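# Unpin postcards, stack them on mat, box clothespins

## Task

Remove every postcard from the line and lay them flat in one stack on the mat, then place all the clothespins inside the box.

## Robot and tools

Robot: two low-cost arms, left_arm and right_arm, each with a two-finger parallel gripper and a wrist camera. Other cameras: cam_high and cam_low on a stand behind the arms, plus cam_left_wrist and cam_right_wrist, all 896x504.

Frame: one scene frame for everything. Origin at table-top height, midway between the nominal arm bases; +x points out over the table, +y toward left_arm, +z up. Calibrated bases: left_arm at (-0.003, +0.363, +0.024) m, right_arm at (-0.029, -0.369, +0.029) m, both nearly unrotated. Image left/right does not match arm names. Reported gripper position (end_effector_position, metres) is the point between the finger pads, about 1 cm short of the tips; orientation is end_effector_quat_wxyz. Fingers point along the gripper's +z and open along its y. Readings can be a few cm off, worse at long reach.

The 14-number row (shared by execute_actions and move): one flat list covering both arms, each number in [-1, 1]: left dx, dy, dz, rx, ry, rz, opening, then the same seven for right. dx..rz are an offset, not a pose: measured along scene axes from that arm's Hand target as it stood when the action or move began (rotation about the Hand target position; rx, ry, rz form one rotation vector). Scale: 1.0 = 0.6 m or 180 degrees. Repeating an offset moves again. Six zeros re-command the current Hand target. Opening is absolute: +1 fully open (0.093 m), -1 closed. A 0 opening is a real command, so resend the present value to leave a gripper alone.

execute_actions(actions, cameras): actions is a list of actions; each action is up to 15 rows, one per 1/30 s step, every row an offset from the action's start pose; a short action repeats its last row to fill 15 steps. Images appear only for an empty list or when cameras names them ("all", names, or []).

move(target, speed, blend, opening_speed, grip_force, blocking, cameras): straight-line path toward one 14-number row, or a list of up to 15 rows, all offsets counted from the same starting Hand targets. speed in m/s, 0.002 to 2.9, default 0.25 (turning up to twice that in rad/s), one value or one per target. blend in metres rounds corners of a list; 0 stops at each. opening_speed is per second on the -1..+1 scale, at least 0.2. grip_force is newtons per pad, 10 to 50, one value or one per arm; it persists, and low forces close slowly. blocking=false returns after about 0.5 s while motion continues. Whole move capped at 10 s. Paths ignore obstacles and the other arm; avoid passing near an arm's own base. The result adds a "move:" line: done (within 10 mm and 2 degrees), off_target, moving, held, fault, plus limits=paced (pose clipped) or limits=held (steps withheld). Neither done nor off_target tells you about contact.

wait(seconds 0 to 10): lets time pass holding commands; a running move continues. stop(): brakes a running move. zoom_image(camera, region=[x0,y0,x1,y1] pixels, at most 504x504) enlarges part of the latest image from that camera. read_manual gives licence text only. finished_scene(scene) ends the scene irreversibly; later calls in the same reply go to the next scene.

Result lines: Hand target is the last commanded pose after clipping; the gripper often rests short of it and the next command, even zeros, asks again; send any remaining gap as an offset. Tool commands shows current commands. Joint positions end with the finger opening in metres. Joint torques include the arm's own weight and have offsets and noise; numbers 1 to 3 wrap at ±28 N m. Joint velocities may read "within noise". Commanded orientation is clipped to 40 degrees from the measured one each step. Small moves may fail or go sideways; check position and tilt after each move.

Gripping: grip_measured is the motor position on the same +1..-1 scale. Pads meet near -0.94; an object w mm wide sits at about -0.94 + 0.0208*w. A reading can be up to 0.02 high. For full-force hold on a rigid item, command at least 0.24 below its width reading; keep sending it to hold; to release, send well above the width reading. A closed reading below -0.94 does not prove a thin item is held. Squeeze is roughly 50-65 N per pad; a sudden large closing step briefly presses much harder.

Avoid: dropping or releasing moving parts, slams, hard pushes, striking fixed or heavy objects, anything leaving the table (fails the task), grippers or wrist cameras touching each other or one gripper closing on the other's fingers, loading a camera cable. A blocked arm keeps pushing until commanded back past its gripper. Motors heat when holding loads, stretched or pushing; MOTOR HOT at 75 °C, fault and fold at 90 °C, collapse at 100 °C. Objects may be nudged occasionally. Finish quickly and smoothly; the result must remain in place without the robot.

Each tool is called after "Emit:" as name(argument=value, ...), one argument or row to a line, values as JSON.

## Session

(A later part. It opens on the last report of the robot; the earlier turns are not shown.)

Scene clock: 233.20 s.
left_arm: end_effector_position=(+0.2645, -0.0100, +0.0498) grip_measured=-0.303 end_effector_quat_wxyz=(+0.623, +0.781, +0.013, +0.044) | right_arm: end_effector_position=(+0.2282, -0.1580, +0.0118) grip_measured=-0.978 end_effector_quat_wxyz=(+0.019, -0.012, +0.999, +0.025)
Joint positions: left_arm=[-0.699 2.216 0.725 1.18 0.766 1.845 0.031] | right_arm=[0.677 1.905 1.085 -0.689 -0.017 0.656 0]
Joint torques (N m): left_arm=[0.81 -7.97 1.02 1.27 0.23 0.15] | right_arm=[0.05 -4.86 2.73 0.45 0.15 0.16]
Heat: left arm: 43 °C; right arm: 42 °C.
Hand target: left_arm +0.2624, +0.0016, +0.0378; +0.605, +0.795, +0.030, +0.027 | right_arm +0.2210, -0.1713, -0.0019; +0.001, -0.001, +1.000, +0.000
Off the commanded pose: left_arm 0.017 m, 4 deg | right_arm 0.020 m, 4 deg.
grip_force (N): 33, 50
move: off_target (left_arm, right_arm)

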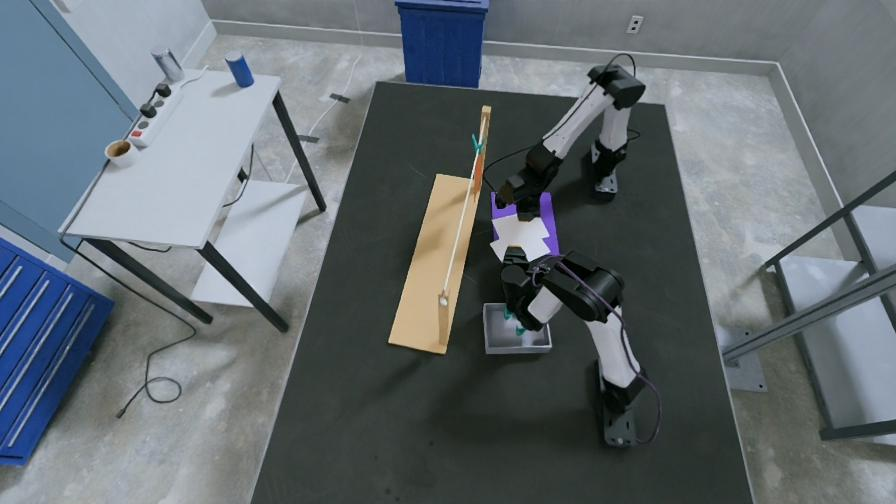

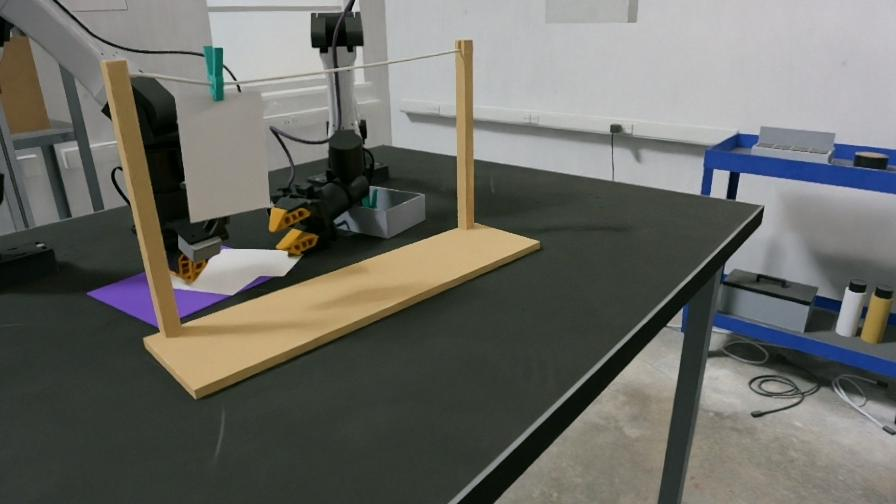

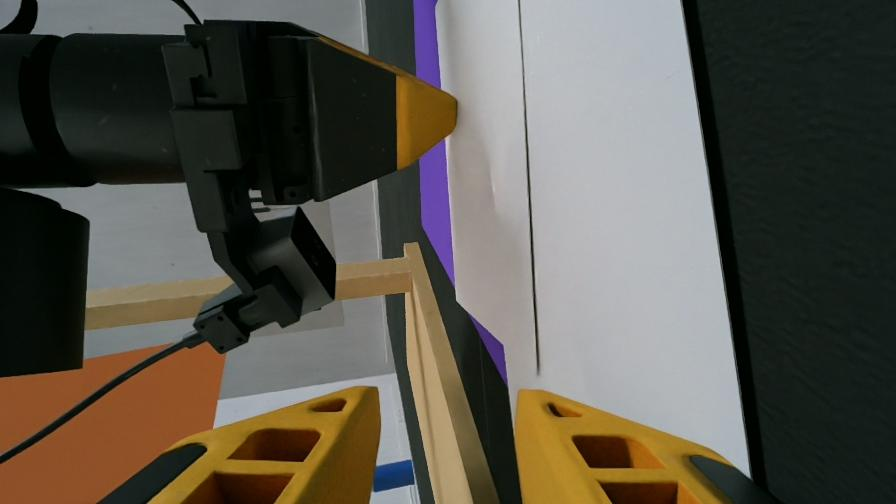

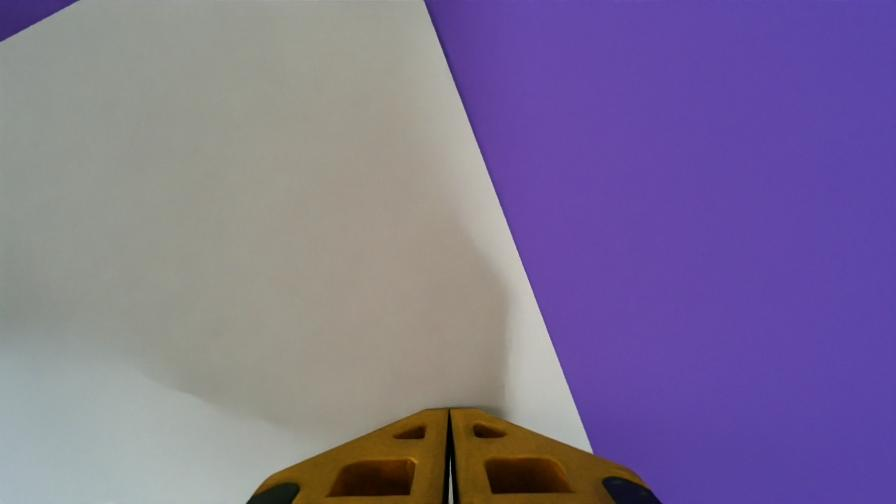

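Emit:
move(
  target=[
    [-0.0,0.0,0.25,0,0,0,-0.3,0,0.0,0.0,0,0,0,-1],
    [0.0,0.1,0.35,0,0,0,-0.3,-0.02,-0.06,0.4,0,0,0,-1],
  ],
  speed=0.2,
  blend=[0.04,0],
  cameras=["all"],
)

Scene clock: 236.40 s.
left_arm: end_effector_position=(+0.2670, +0.0646, +0.2208) grip_measured=-0.302 end_effector_quat_wxyz=(+0.590, +0.805, +0.056, +0.028) | right_arm: end_effector_position=(+0.2069, -0.2046, +0.2225) grip_measured=-0.978 end_effector_quat_wxyz=(+0.000, +0.009, +1.000, +0.010)
Joint positions: left_arm=[-0.513 1.447 0.829 0.122 0.884 1.945 0.031] | right_arm=[0.597 1.643 1.638 -1.554 -0.017 0.618 0]
Joint torques (N m): left_arm=[0.03 -6.65 10.28 1.28 0.71 0.16] | right_arm=[-0.28 -7.45 7.76 0.31 0.15 -0.13]
Heat: left arm: 43 °C; right arm: 42 °C.
Hand target: left_arm +0.2624, +0.0616, +0.2478; +0.605, +0.795, +0.030, +0.027 | right_arm +0.2090, -0.2073, +0.2381; +0.001, -0.001, +1.000, +0.000
Off the commanded pose: left_arm 0.028 m, 4 deg | right_arm 0.016 m, 2 deg.
joint sent to its limit (right arm) — joint 4 (wrist pitch), lower limit. The joint targets are off in position, not in orientation.
grip_force (N): 33, 50
move: off_target (left_arm, right_arm)

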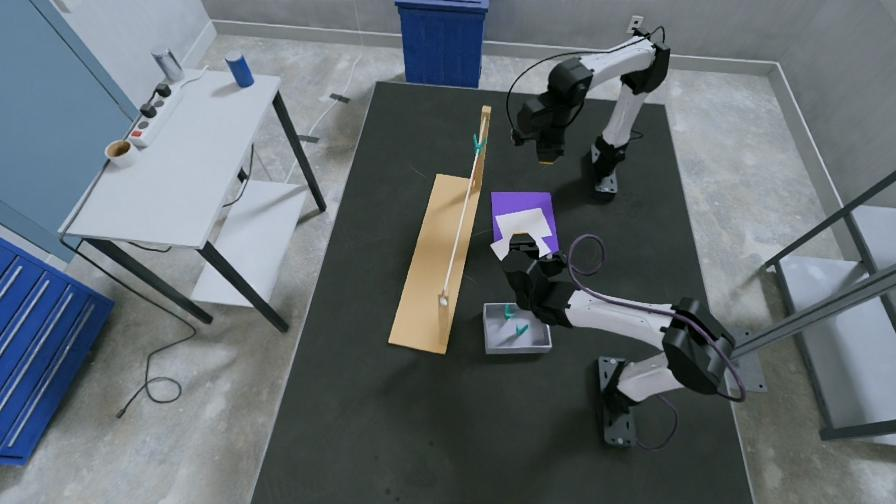

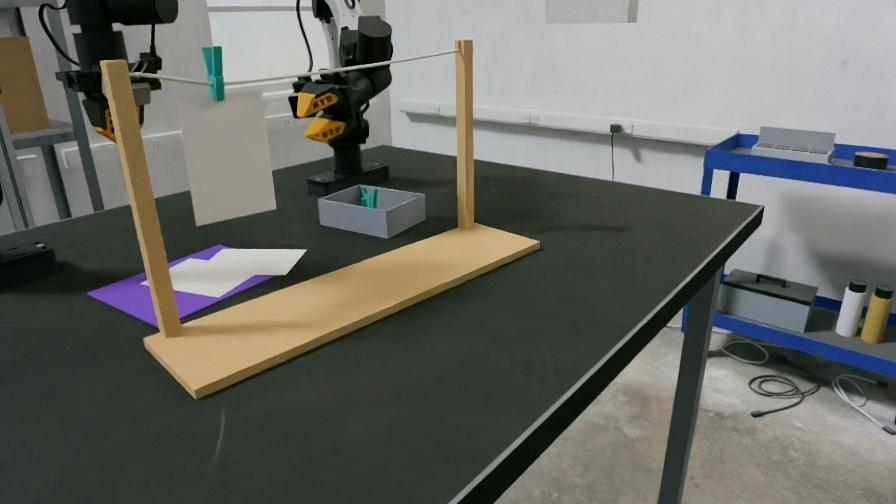

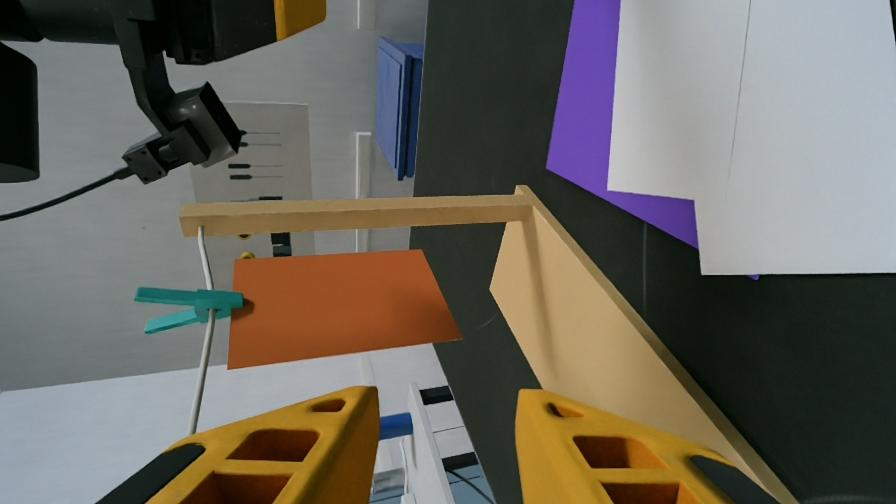

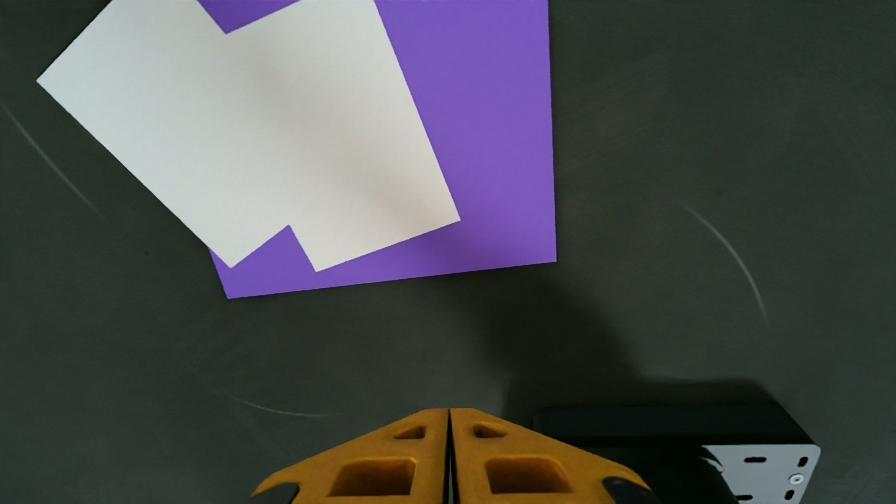

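Emit:
move(
  target=[
    [-0.05,0.1,0.13,0,0,0,-0.3,0,0.0,0.0,0,0,0,-1],
    [-0.1,0.15,0.13,0,0,0,-0.3,0.09,0.36,-0.2,0,0,0,-1],
  ],
  speed=0.2,
  blend=[0.04,0],
  cameras=["all"],
)

Scene clock: 240.63 s.
left_arm: end_effector_position=(+0.2136, +0.1479, +0.3288) grip_measured=-0.302 end_effector_quat_wxyz=(+0.611, +0.788, +0.047, +0.054) | right_arm: end_effector_position=(+0.2563, +0.0086, +0.1093) grip_measured=-0.978 end_effector_quat_wxyz=(-0.013, -0.014, +1.000, -0.003)
Joint positions: left_arm=[-0.28 1.049 0.978 -0.485 1.085 2.103 0.031] | right_arm=[0.916 2.494 2.453 -1.55 -0.017 0.889 0]
Joint torques (N m): left_arm=[0.24 -3.04 5.11 1.12 0.85 0.18] | right_arm=[0.08 -11.26 8.42 0.24 0.16 0.17]
Heat: left arm: 43 °C; right arm: 42 °C.
Hand target: left_arm +0.2024, +0.1516, +0.3258; +0.605, +0.795, +0.030, +0.027 | right_arm +0.2630, +0.0087, +0.1181; +0.001, -0.001, +1.000, +0.000
Off the commanded pose: left_arm 0.012 m, 4 deg | right_arm 0.011 m, 2 deg.
joint sent to its limit (left arm) — joint 6 (wrist roll), upper limit. The joint targets are off in position, not in orientation.
grip_force (N): 33, 50
move: off_target (left_arm, right_arm)

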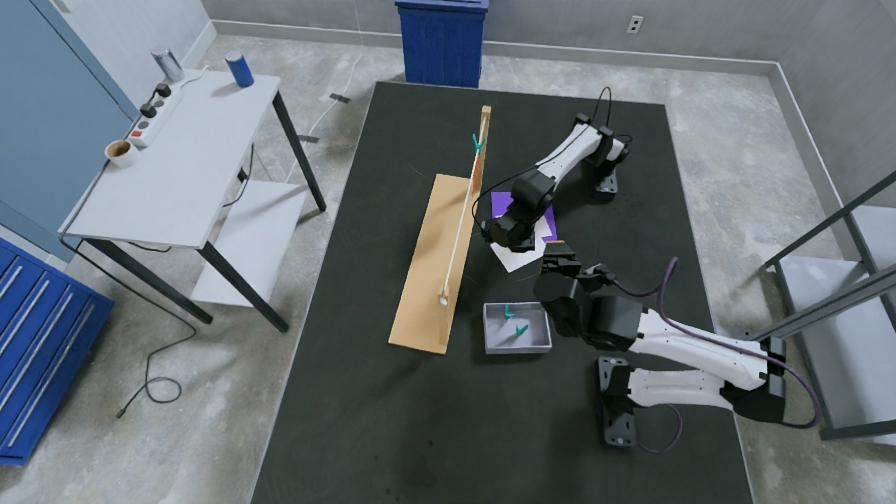

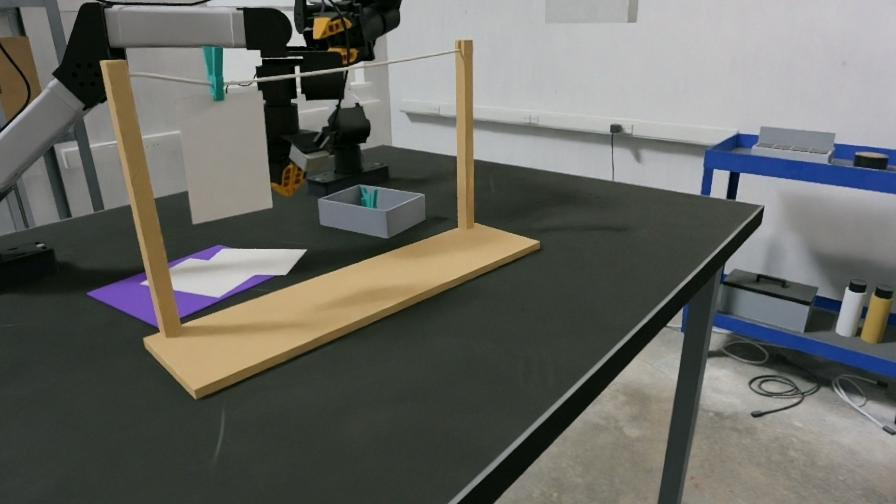

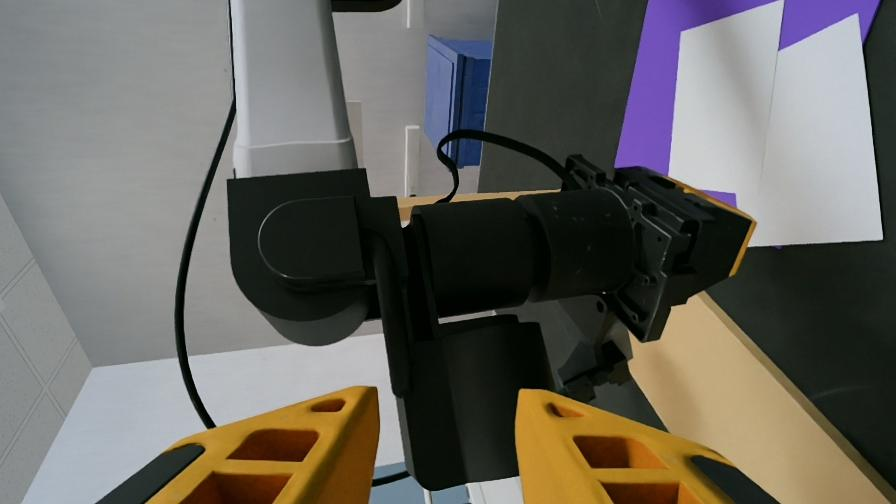

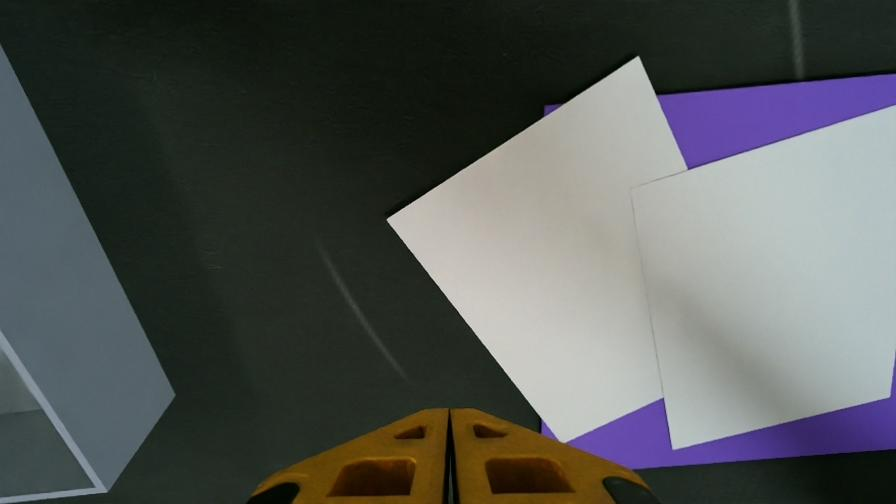

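Emit:
move(
  target=[
    [0,0,0,0,0,0,-0.3,0.0567,-0.0945,-0.11,0,0,0,-1],
    [0,0,0,0,0,0,-0.3,0.0567,-0.0945,-0.2,0,0,0,-1],
  ],
  speed=0.12,
  cameras=["cam_right_wrist"],
)

Scene clock: 243.70 s.
left_arm: end_effector_position=(+0.2136, +0.1479, +0.3288) grip_measured=-0.302 end_effector_quat_wxyz=(+0.611, +0.788, +0.047, +0.054) | right_arm: end_effector_position=(+0.2857, -0.0568, +0.0104) grip_measured=-0.978 end_effector_quat_wxyz=(-0.027, +0.007, +0.999, -0.015)
Joint positions: left_arm=[-0.28 1.049 0.978 -0.485 1.085 2.103 0.031] | right_arm=[0.773 2.401 1.885 -1.116 -0.017 0.788 0]
Joint torques (N m): left_arm=[0.21 -3.06 5.09 1.13 0.83 0.18] | right_arm=[0.1 -9.99 2.65 1.24 0.15 -0.13]
Heat: left arm: 43 °C; right arm: 43 °C.
Hand target: left_arm +0.2024, +0.1516, +0.3258; +0.605, +0.795, +0.030, +0.027 | right_arm +0.2970, -0.0480, -0.0019; +0.001, -0.001, +1.000, +0.000
Off the commanded pose: left_arm 0.012 m, 4 deg | right_arm 0.019 m, 4 deg.
joint sent to its limit (left arm) — joint 6 (wrist roll), upper limit. The joint targets are off in position, not in orientation.
grip_force (N): 33, 50
move: off_target (left_arm, right_arm)
Images, in order (width x height): cam_right_wrist 896x504.

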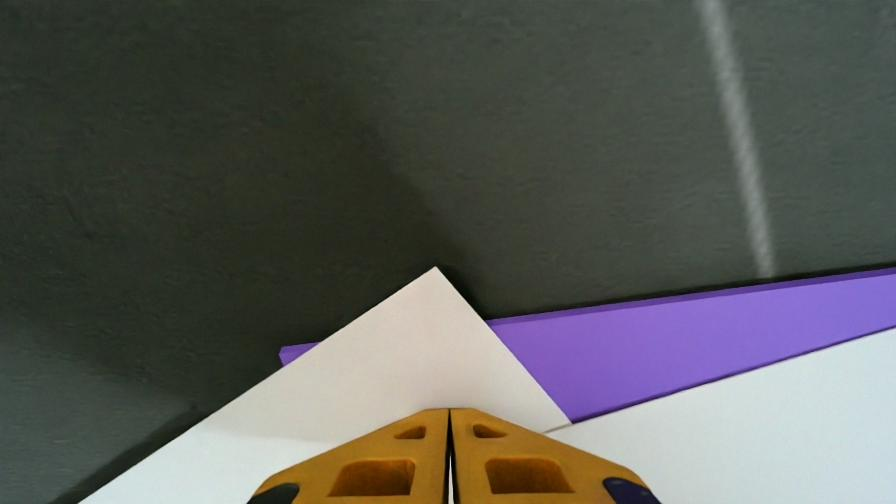

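Emit:
move(
  target=[0,0,0,0,0,0,-0.3,0.0,-0.05,0,0,0,0,-1],
  speed=0.06,
  cameras=["cam_right_wrist","cam_low","cam_high"],
)

Scene clock: 245.00 s.
left_arm: end_effector_position=(+0.2136, +0.1479, +0.3288) grip_measured=-0.302 end_effector_quat_wxyz=(+0.611, +0.788, +0.047, +0.054) | right_arm: end_effector_position=(+0.2889, -0.0638, +0.0107) grip_measured=-0.978 end_effector_quat_wxyz=(-0.005, -0.003, +1.000, +0.014)
Joint positions: left_arm=[-0.28 1.049 0.978 -0.485 1.085 2.103 0.031] | right_arm=[0.753 2.318 1.741 -0.982 -0.026 0.75 0]
Joint torques (N m): left_arm=[0.2 -3.06 5.05 1.13 0.83 0.19] | right_arm=[-1.4 -9.48 2.3 0.75 0.22 -0.13]
Heat: left arm: 43 °C; right arm: 43 °C.
Hand target: left_arm +0.2024, +0.1516, +0.3258; +0.605, +0.795, +0.030, +0.027 | right_arm +0.2970, -0.0780, -0.0019; +0.001, -0.001, +1.000, +0.000
Off the commanded pose: left_arm 0.012 m, 4 deg | right_arm 0.021 m, 2 deg.
joint sent to its limit (left arm) — joint 6 (wrist roll), upper limit. The joint targets are off in position, not in orientation.
grip_force (N): 33, 50
move: off_target (left_arm, right_arm)
Images, in order (width x height): cam_high 896x504, cam_low 896x504, cam_right_wrist 896x504.

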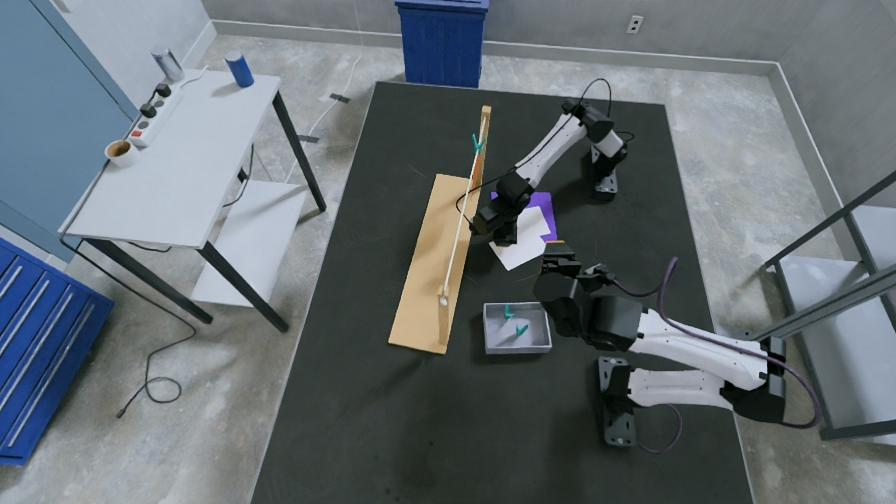

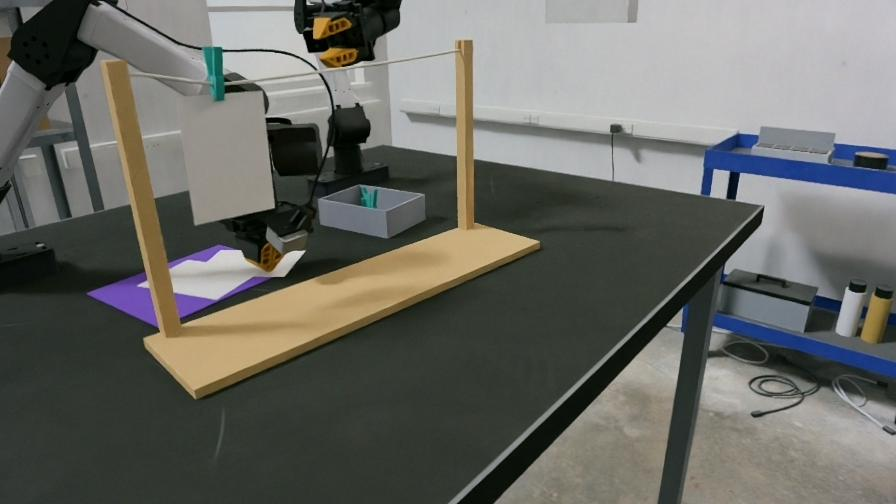

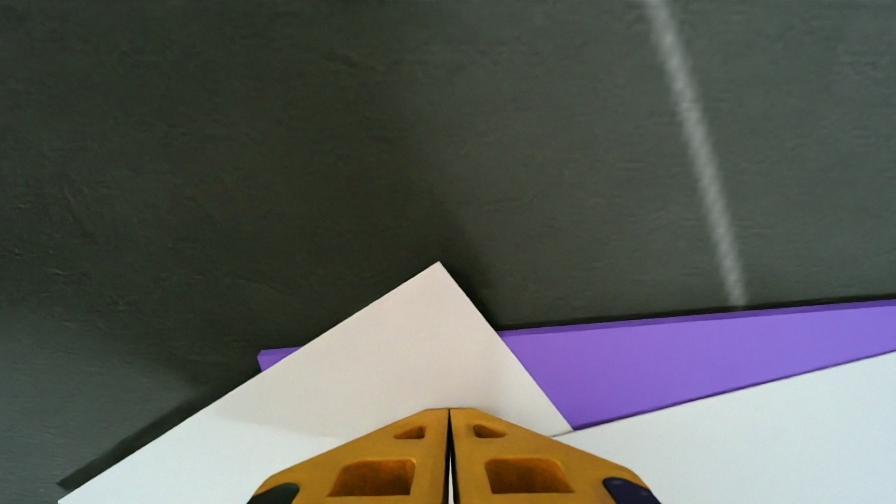

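Emit:
move(
  target=[0,0,0,0,0,0,-0.3,0.0,-0.06,0.005,0,0,0,-1],
  speed=0.06,
  cameras=["cam_right_wrist","cam_high"],
)

Scene clock: 246.60 s.
left_arm: end_effector_position=(+0.2136, +0.1479, +0.3288) grip_measured=-0.302 end_effector_quat_wxyz=(+0.611, +0.788, +0.047, +0.054) | right_arm: end_effector_position=(+0.2957, -0.0971, +0.0109) grip_measured=-0.978 end_effector_quat_wxyz=(+0.004, -0.001, +1.000, +0.021)
Joint positions: left_arm=[-0.28 1.049 0.978 -0.485 1.085 2.103 0.031] | right_arm=[0.684 2.235 1.598 -0.902 -0.028 0.685 0]
Joint torques (N m): left_arm=[0.23 -3.06 5.03 1.13 0.83 0.18] | right_arm=[-0.95 -9.37 2.28 0.53 0.23 -0.13]
Heat: left arm: 43 °C; right arm: 43 °C.
Hand target: left_arm +0.2024, +0.1516, +0.3258; +0.605, +0.795, +0.030, +0.027 | right_arm +0.2970, -0.1140, +0.0011; +0.001, -0.001, +1.000, +0.000
Off the commanded pose: left_arm 0.012 m, 4 deg | right_arm 0.020 m, 2 deg.
joint sent to its limit (left arm) — joint 6 (wrist roll), upper limit. The joint targets are off in position, not in orientation.
grip_force (N): 33, 50
move: off_target (left_arm, right_arm)
Images, in order (width x height): cam_high 896x504, cam_right_wrist 896x504.

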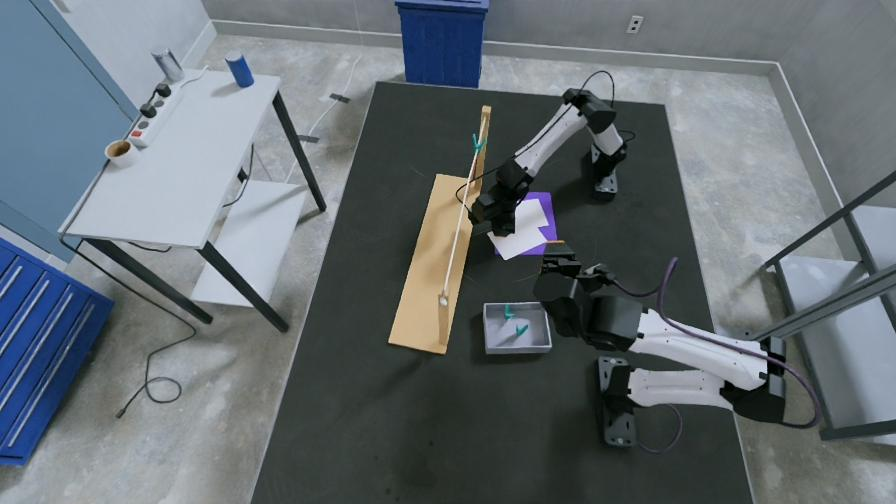

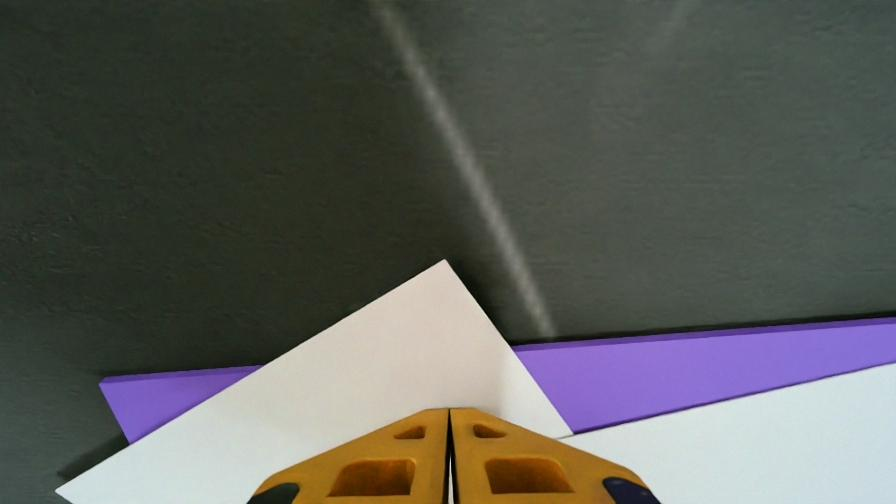

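Emit:
move(
  target=[0,0,0,0,0,0,-0.3,-0.03,-0.0,0.25,0,0,0,-1],
  speed=0.15,
  cameras=["cam_right_wrist","cam_high"],
)

Scene clock: 248.73 s.
left_arm: end_effector_position=(+0.2136, +0.1479, +0.3288) grip_measured=-0.302 end_effector_quat_wxyz=(+0.611, +0.788, +0.047, +0.054) | right_arm: end_effector_position=(+0.2713, -0.1149, +0.1270) grip_measured=-0.978 end_effector_quat_wxyz=(-0.031, -0.008, +0.999, -0.011)
Joint positions: left_arm=[-0.28 1.049 0.978 -0.485 1.085 2.103 0.031] | right_arm=[0.691 2.111 1.87 -1.392 -0.023 0.676 0]
Joint torques (N m): left_arm=[0.2 -3.02 5.07 1.13 0.84 0.19] | right_arm=[0.54 -12.38 8.39 0.17 0.2 0.11]
Heat: left arm: 42 °C; right arm: 44 °C.
Hand target: left_arm +0.2024, +0.1516, +0.3258; +0.605, +0.795, +0.030, +0.027 | right_arm +0.2790, -0.1140, +0.1511; +0.001, -0.001, +1.000, +0.000
Off the commanded pose: left_arm 0.012 m, 4 deg | right_arm 0.025 m, 4 deg.
joint sent to its limit (left arm) — joint 6 (wrist roll), upper limit. The joint targets are off in position, not in orientation.
grip_force (N): 33, 50
move: off_target (left_arm, right_arm)
Images, in order (width x height): cam_high 896x504, cam_right_wrist 896x504.

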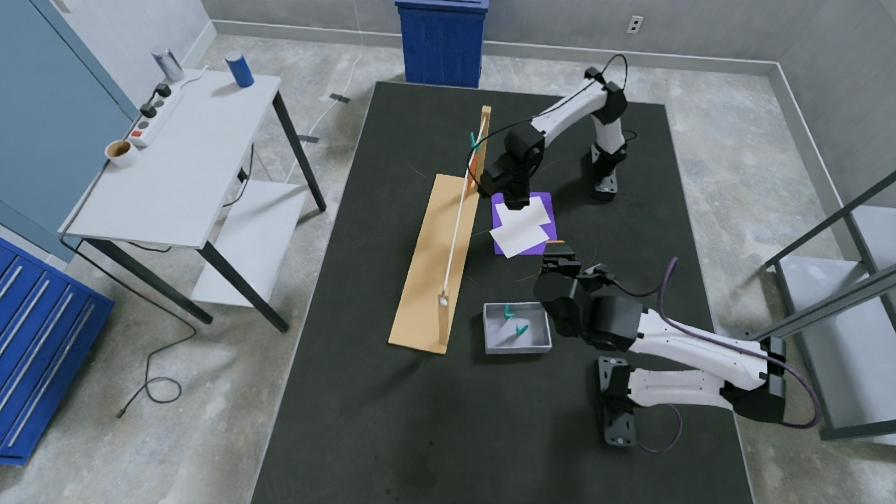

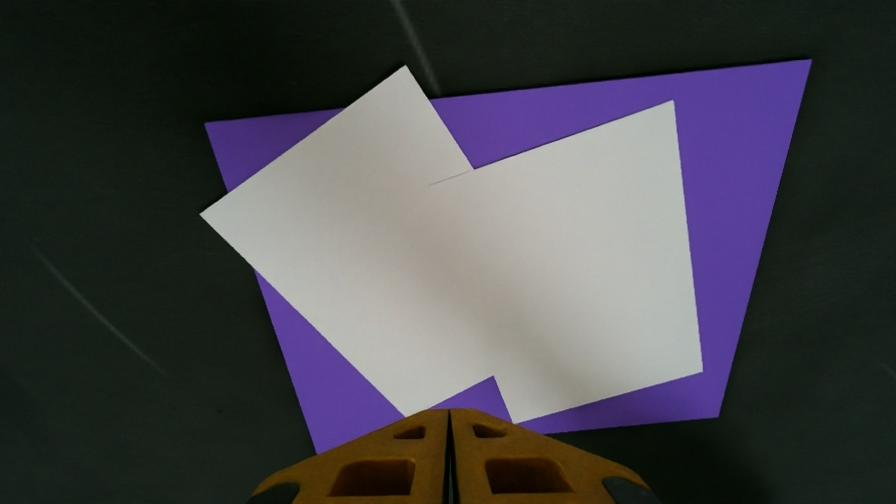

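Emit:
move(
  target=[
    [0,0,0,0,0,0,-0.3,-0.045,0.107,-0.13,0,0,0,-1],
    [0,0,0,0,0,0,-0.3,-0.045,0.107,-0.255,0,0,0,-1],
    [0,0,0,0,0,0,-0.3,-0.04,0.04,-0.252,0,0,-0.07,-1],
    [0,0,0,0,0,0,-0.3,-0.033,-0.013,-0.252,0,0,-0.144,-1],
  ],
  speed=[0.15,0.08,0.06,0.06],
  blend=[0,0,0.01,0],
  cameras=["cam_right_wrist","cam_high","cam_low"],
)

Scene clock: 256.70 s.
left_arm: end_effector_position=(+0.2136, +0.1479, +0.3288) grip_measured=-0.302 end_effector_quat_wxyz=(+0.611, +0.788, +0.047, +0.054) | right_arm: end_effector_position=(+0.2646, -0.0976, +0.0108) grip_measured=-0.978 end_effector_quat_wxyz=(+0.011, +0.199, +0.979, +0.037)
Joint positions: left_arm=[-0.28 1.049 0.978 -0.485 1.085 2.103 0.031] | right_arm=[0.734 2.12 1.405 -0.784 -0.026 1.138 0]
Joint torques (N m): left_arm=[0.17 -3.1 5.07 1.14 0.83 0.19] | right_arm=[-1.16 -8.31 1.99 0.34 0.26 0.18]
Heat: left arm: 42 °C; right arm: 44 °C.
Hand target: left_arm +0.2024, +0.1516, +0.3258; +0.605, +0.795, +0.030, +0.027 | right_arm +0.2592, -0.1218, -0.0001; +0.001, +0.223, +0.975, +0.000
Off the commanded pose: left_arm 0.012 m, 4 deg | right_arm 0.027 m, 5 deg.
joint sent to its limit (left arm) — joint 6 (wrist roll), upper limit. The joint targets are off in position, not in orientation.
grip_force (N): 33, 50
move: off_target (left_arm, right_arm)
Images, in order (width x height): cam_high 896x504, cam_low 896x504, cam_right_wrist 896x504.

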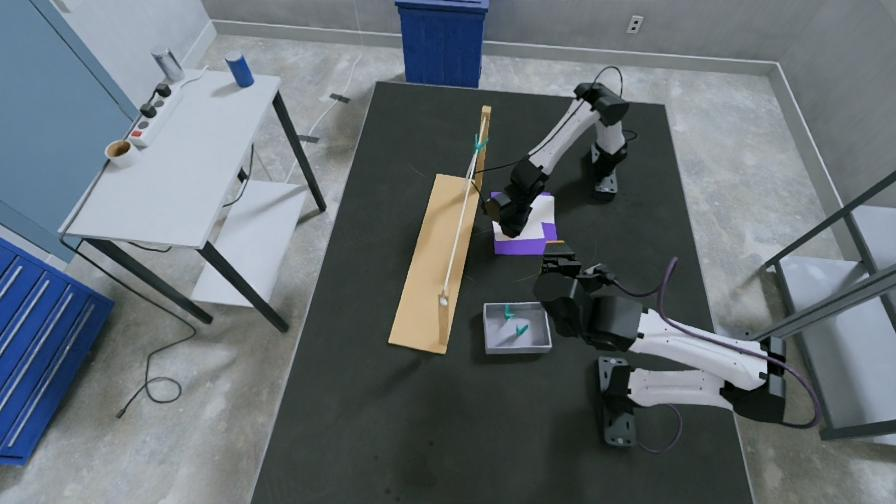

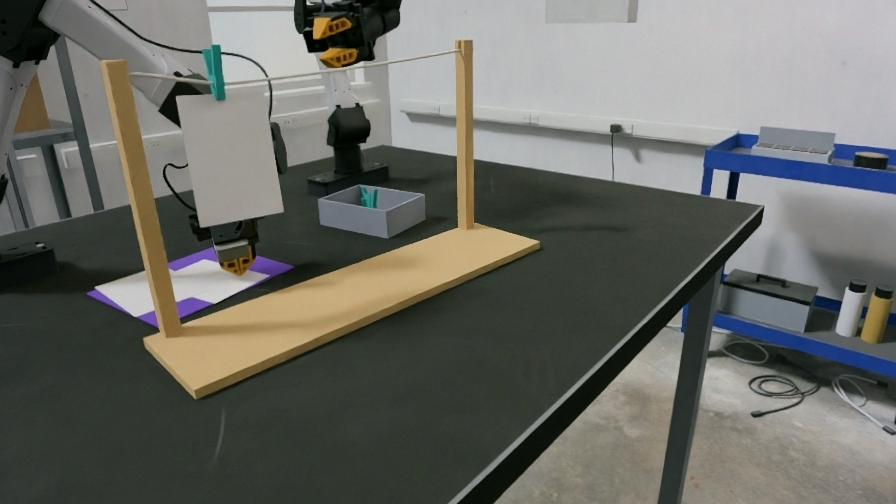

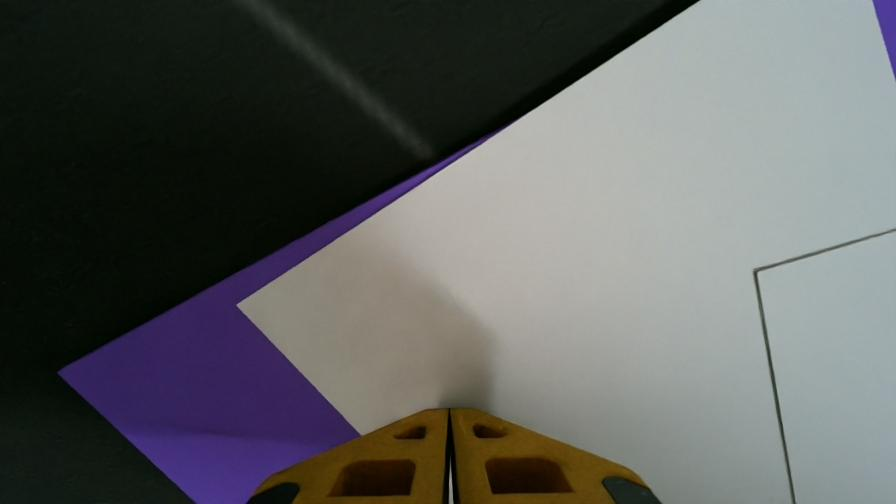

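Emit:
move(
  target=[0,0,0,0,0,0,-0.3,-0.06,-0.09,0.27,0,0,0.1,-1],
  speed=0.15,
  cameras=["cam_right_wrist","cam_low"],
)

Scene clock: 259.20 s.
left_arm: end_effector_position=(+0.2136, +0.1479, +0.3288) grip_measured=-0.302 end_effector_quat_wxyz=(+0.611, +0.788, +0.047, +0.054) | right_arm: end_effector_position=(+0.2159, -0.1768, +0.1443) grip_measured=-0.978 end_effector_quat_wxyz=(-0.026, +0.075, +0.997, -0.009)
Joint positions: left_arm=[-0.28 1.049 0.978 -0.485 1.085 2.103 0.031] | right_arm=[0.652 1.767 1.467 -1.321 -0.022 0.803 0]
Joint torques (N m): left_arm=[0.21 -3.08 5.09 1.12 0.84 0.19] | right_arm=[-0.23 -8.73 8.27 0.21 0.19 -0.13]
Heat: left arm: 42 °C; right arm: 44 °C.
Hand target: left_arm +0.2024, +0.1516, +0.3258; +0.605, +0.795, +0.030, +0.027 | right_arm +0.2232, -0.1758, +0.1619; +0.001, +0.068, +0.998, +0.000
Off the commanded pose: left_arm 0.012 m, 4 deg | right_arm 0.019 m, 3 deg.
joint sent to its limit (left arm) — joint 6 (wrist roll), upper limit. The joint targets are off in position, not in orientation.
grip_force (N): 33, 50
move: off_target (left_arm, right_arm)
Images, in order (width x height): cam_low 896x504, cam_right_wrist 896x504.

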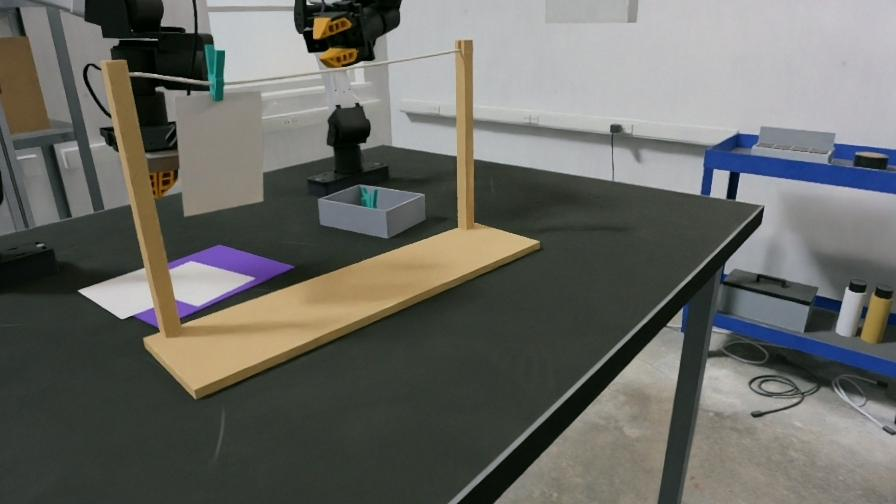

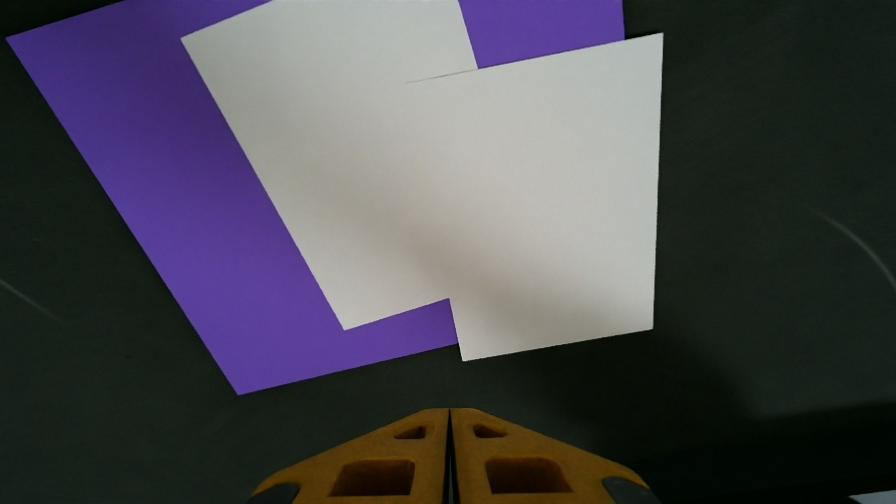

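Emit:
move(
  target=[
    [0,0,0,0,0,0,-0.3,-0.035,-0.13,-0.13,0,0,0.044,-1],
    [0,0,0,0,0,0,-0.3,-0.035,-0.13,-0.268,0,0,0.044,-1],
    [0,0,0,0,0,0,-0.3,0.028,0.015,-0.266,0,0,0.08,-1],
  ],
  speed=[0.15,0.08,0.06],
  cameras=["cam_right_wrist","cam_low"],
)

Scene clock: 264.73 s.
left_arm: end_effector_position=(+0.2136, +0.1479, +0.3288) grip_measured=-0.302 end_effector_quat_wxyz=(+0.611, +0.788, +0.047, +0.054) | right_arm: end_effector_position=(+0.2381, -0.1799, +0.0116) grip_measured=-0.978 end_effector_quat_wxyz=(+0.001, -0.061, +0.998, -0.013)
Joint positions: left_arm=[-0.28 1.049 0.978 -0.485 1.085 2.103 0.031] | right_arm=[0.626 1.945 1.143 -0.781 0.023 0.506 0]
Joint torques (N m): left_arm=[0.21 -3.1 5.05 1.14 0.83 0.19] | right_arm=[0.94 -4.41 5.31 0.79 -0.14 0.19]
Heat: left arm: 42 °C; right arm: 43 °C.
Hand target: left_arm +0.2024, +0.1516, +0.3258; +0.605, +0.795, +0.030, +0.027 | right_arm +0.2400, -0.1668, +0.0023; +0.001, -0.057, +0.998, +0.000
Off the commanded pose: left_arm 0.012 m, 4 deg | right_arm 0.016 m, 2 deg.
joint sent to its limit (left arm) — joint 6 (wrist roll), upper limit. The joint targets are off in position, not in orientation.
grip_force (N): 33, 50
move: off_target (left_arm, right_arm)
Images, in order (width x height): cam_low 896x504, cam_right_wrist 896x504.

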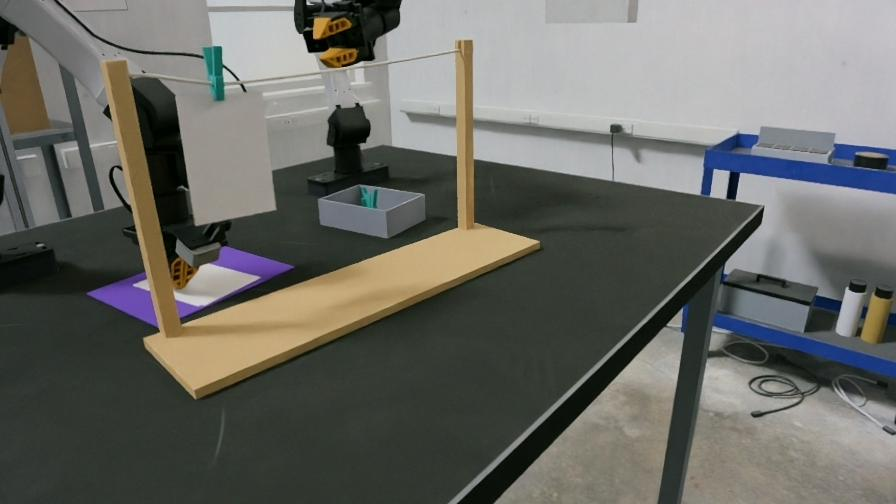

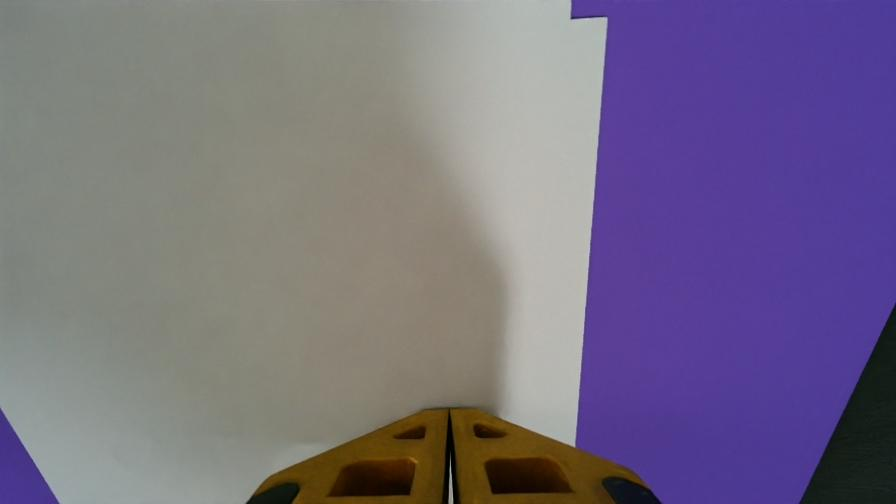

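Emit:
move(
  target=[0,0,0,0,0,0,-0.3,-0.0,-0.05,0.3,0,0,0.03,-1],
  speed=0.15,
  cameras=["cam_right_wrist","cam_low","cam_high"],
)

Scene clock: 267.13 s.
left_arm: end_effector_position=(+0.2136, +0.1479, +0.3288) grip_measured=-0.302 end_effector_quat_wxyz=(+0.611, +0.788, +0.047, +0.054) | right_arm: end_effector_position=(+0.2366, -0.2007, +0.1642) grip_measured=-0.978 end_effector_quat_wxyz=(-0.021, -0.099, +0.995, -0.016)
Joint positions: left_arm=[-0.28 1.049 0.978 -0.485 1.085 2.103 0.031] | right_arm=[0.568 1.778 1.559 -1.402 0.009 0.372 0]
Joint torques (N m): left_arm=[0.21 -3.11 5.05 1.13 0.83 0.19] | right_arm=[-0.27 -9.01 8.36 0.21 -0.13 -0.12]
Heat: left arm: 42 °C; right arm: 43 °C.
Hand target: left_arm +0.2024, +0.1516, +0.3258; +0.605, +0.795, +0.030, +0.027 | right_arm +0.2400, -0.1968, +0.1823; +0.001, -0.104, +0.995, +0.000
Off the commanded pose: left_arm 0.012 m, 4 deg | right_arm 0.019 m, 3 deg.
joint sent to its limit (left arm) — joint 6 (wrist roll), upper limit. The joint targets are off in position, not in orientation.
grip_force (N): 33, 50
move: off_target (left_arm, right_arm)
Images, in order (width x height): cam_high 896x504, cam_low 896x504, cam_right_wrist 896x504.

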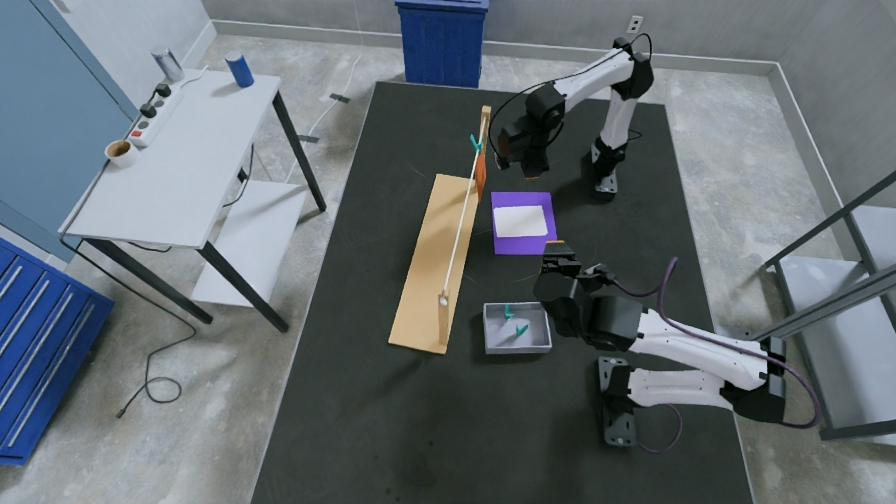

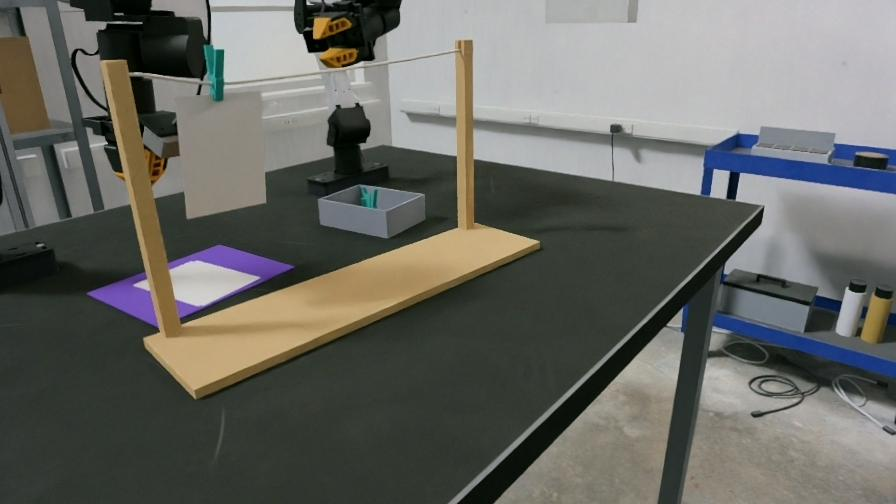

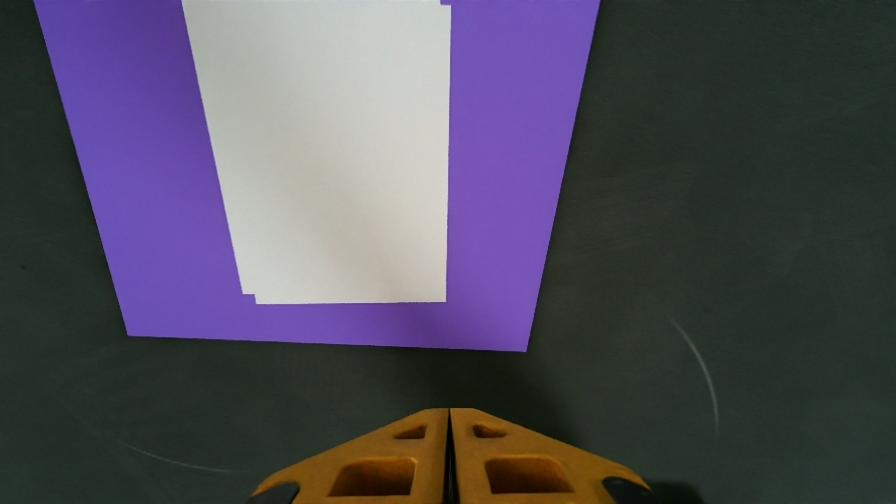

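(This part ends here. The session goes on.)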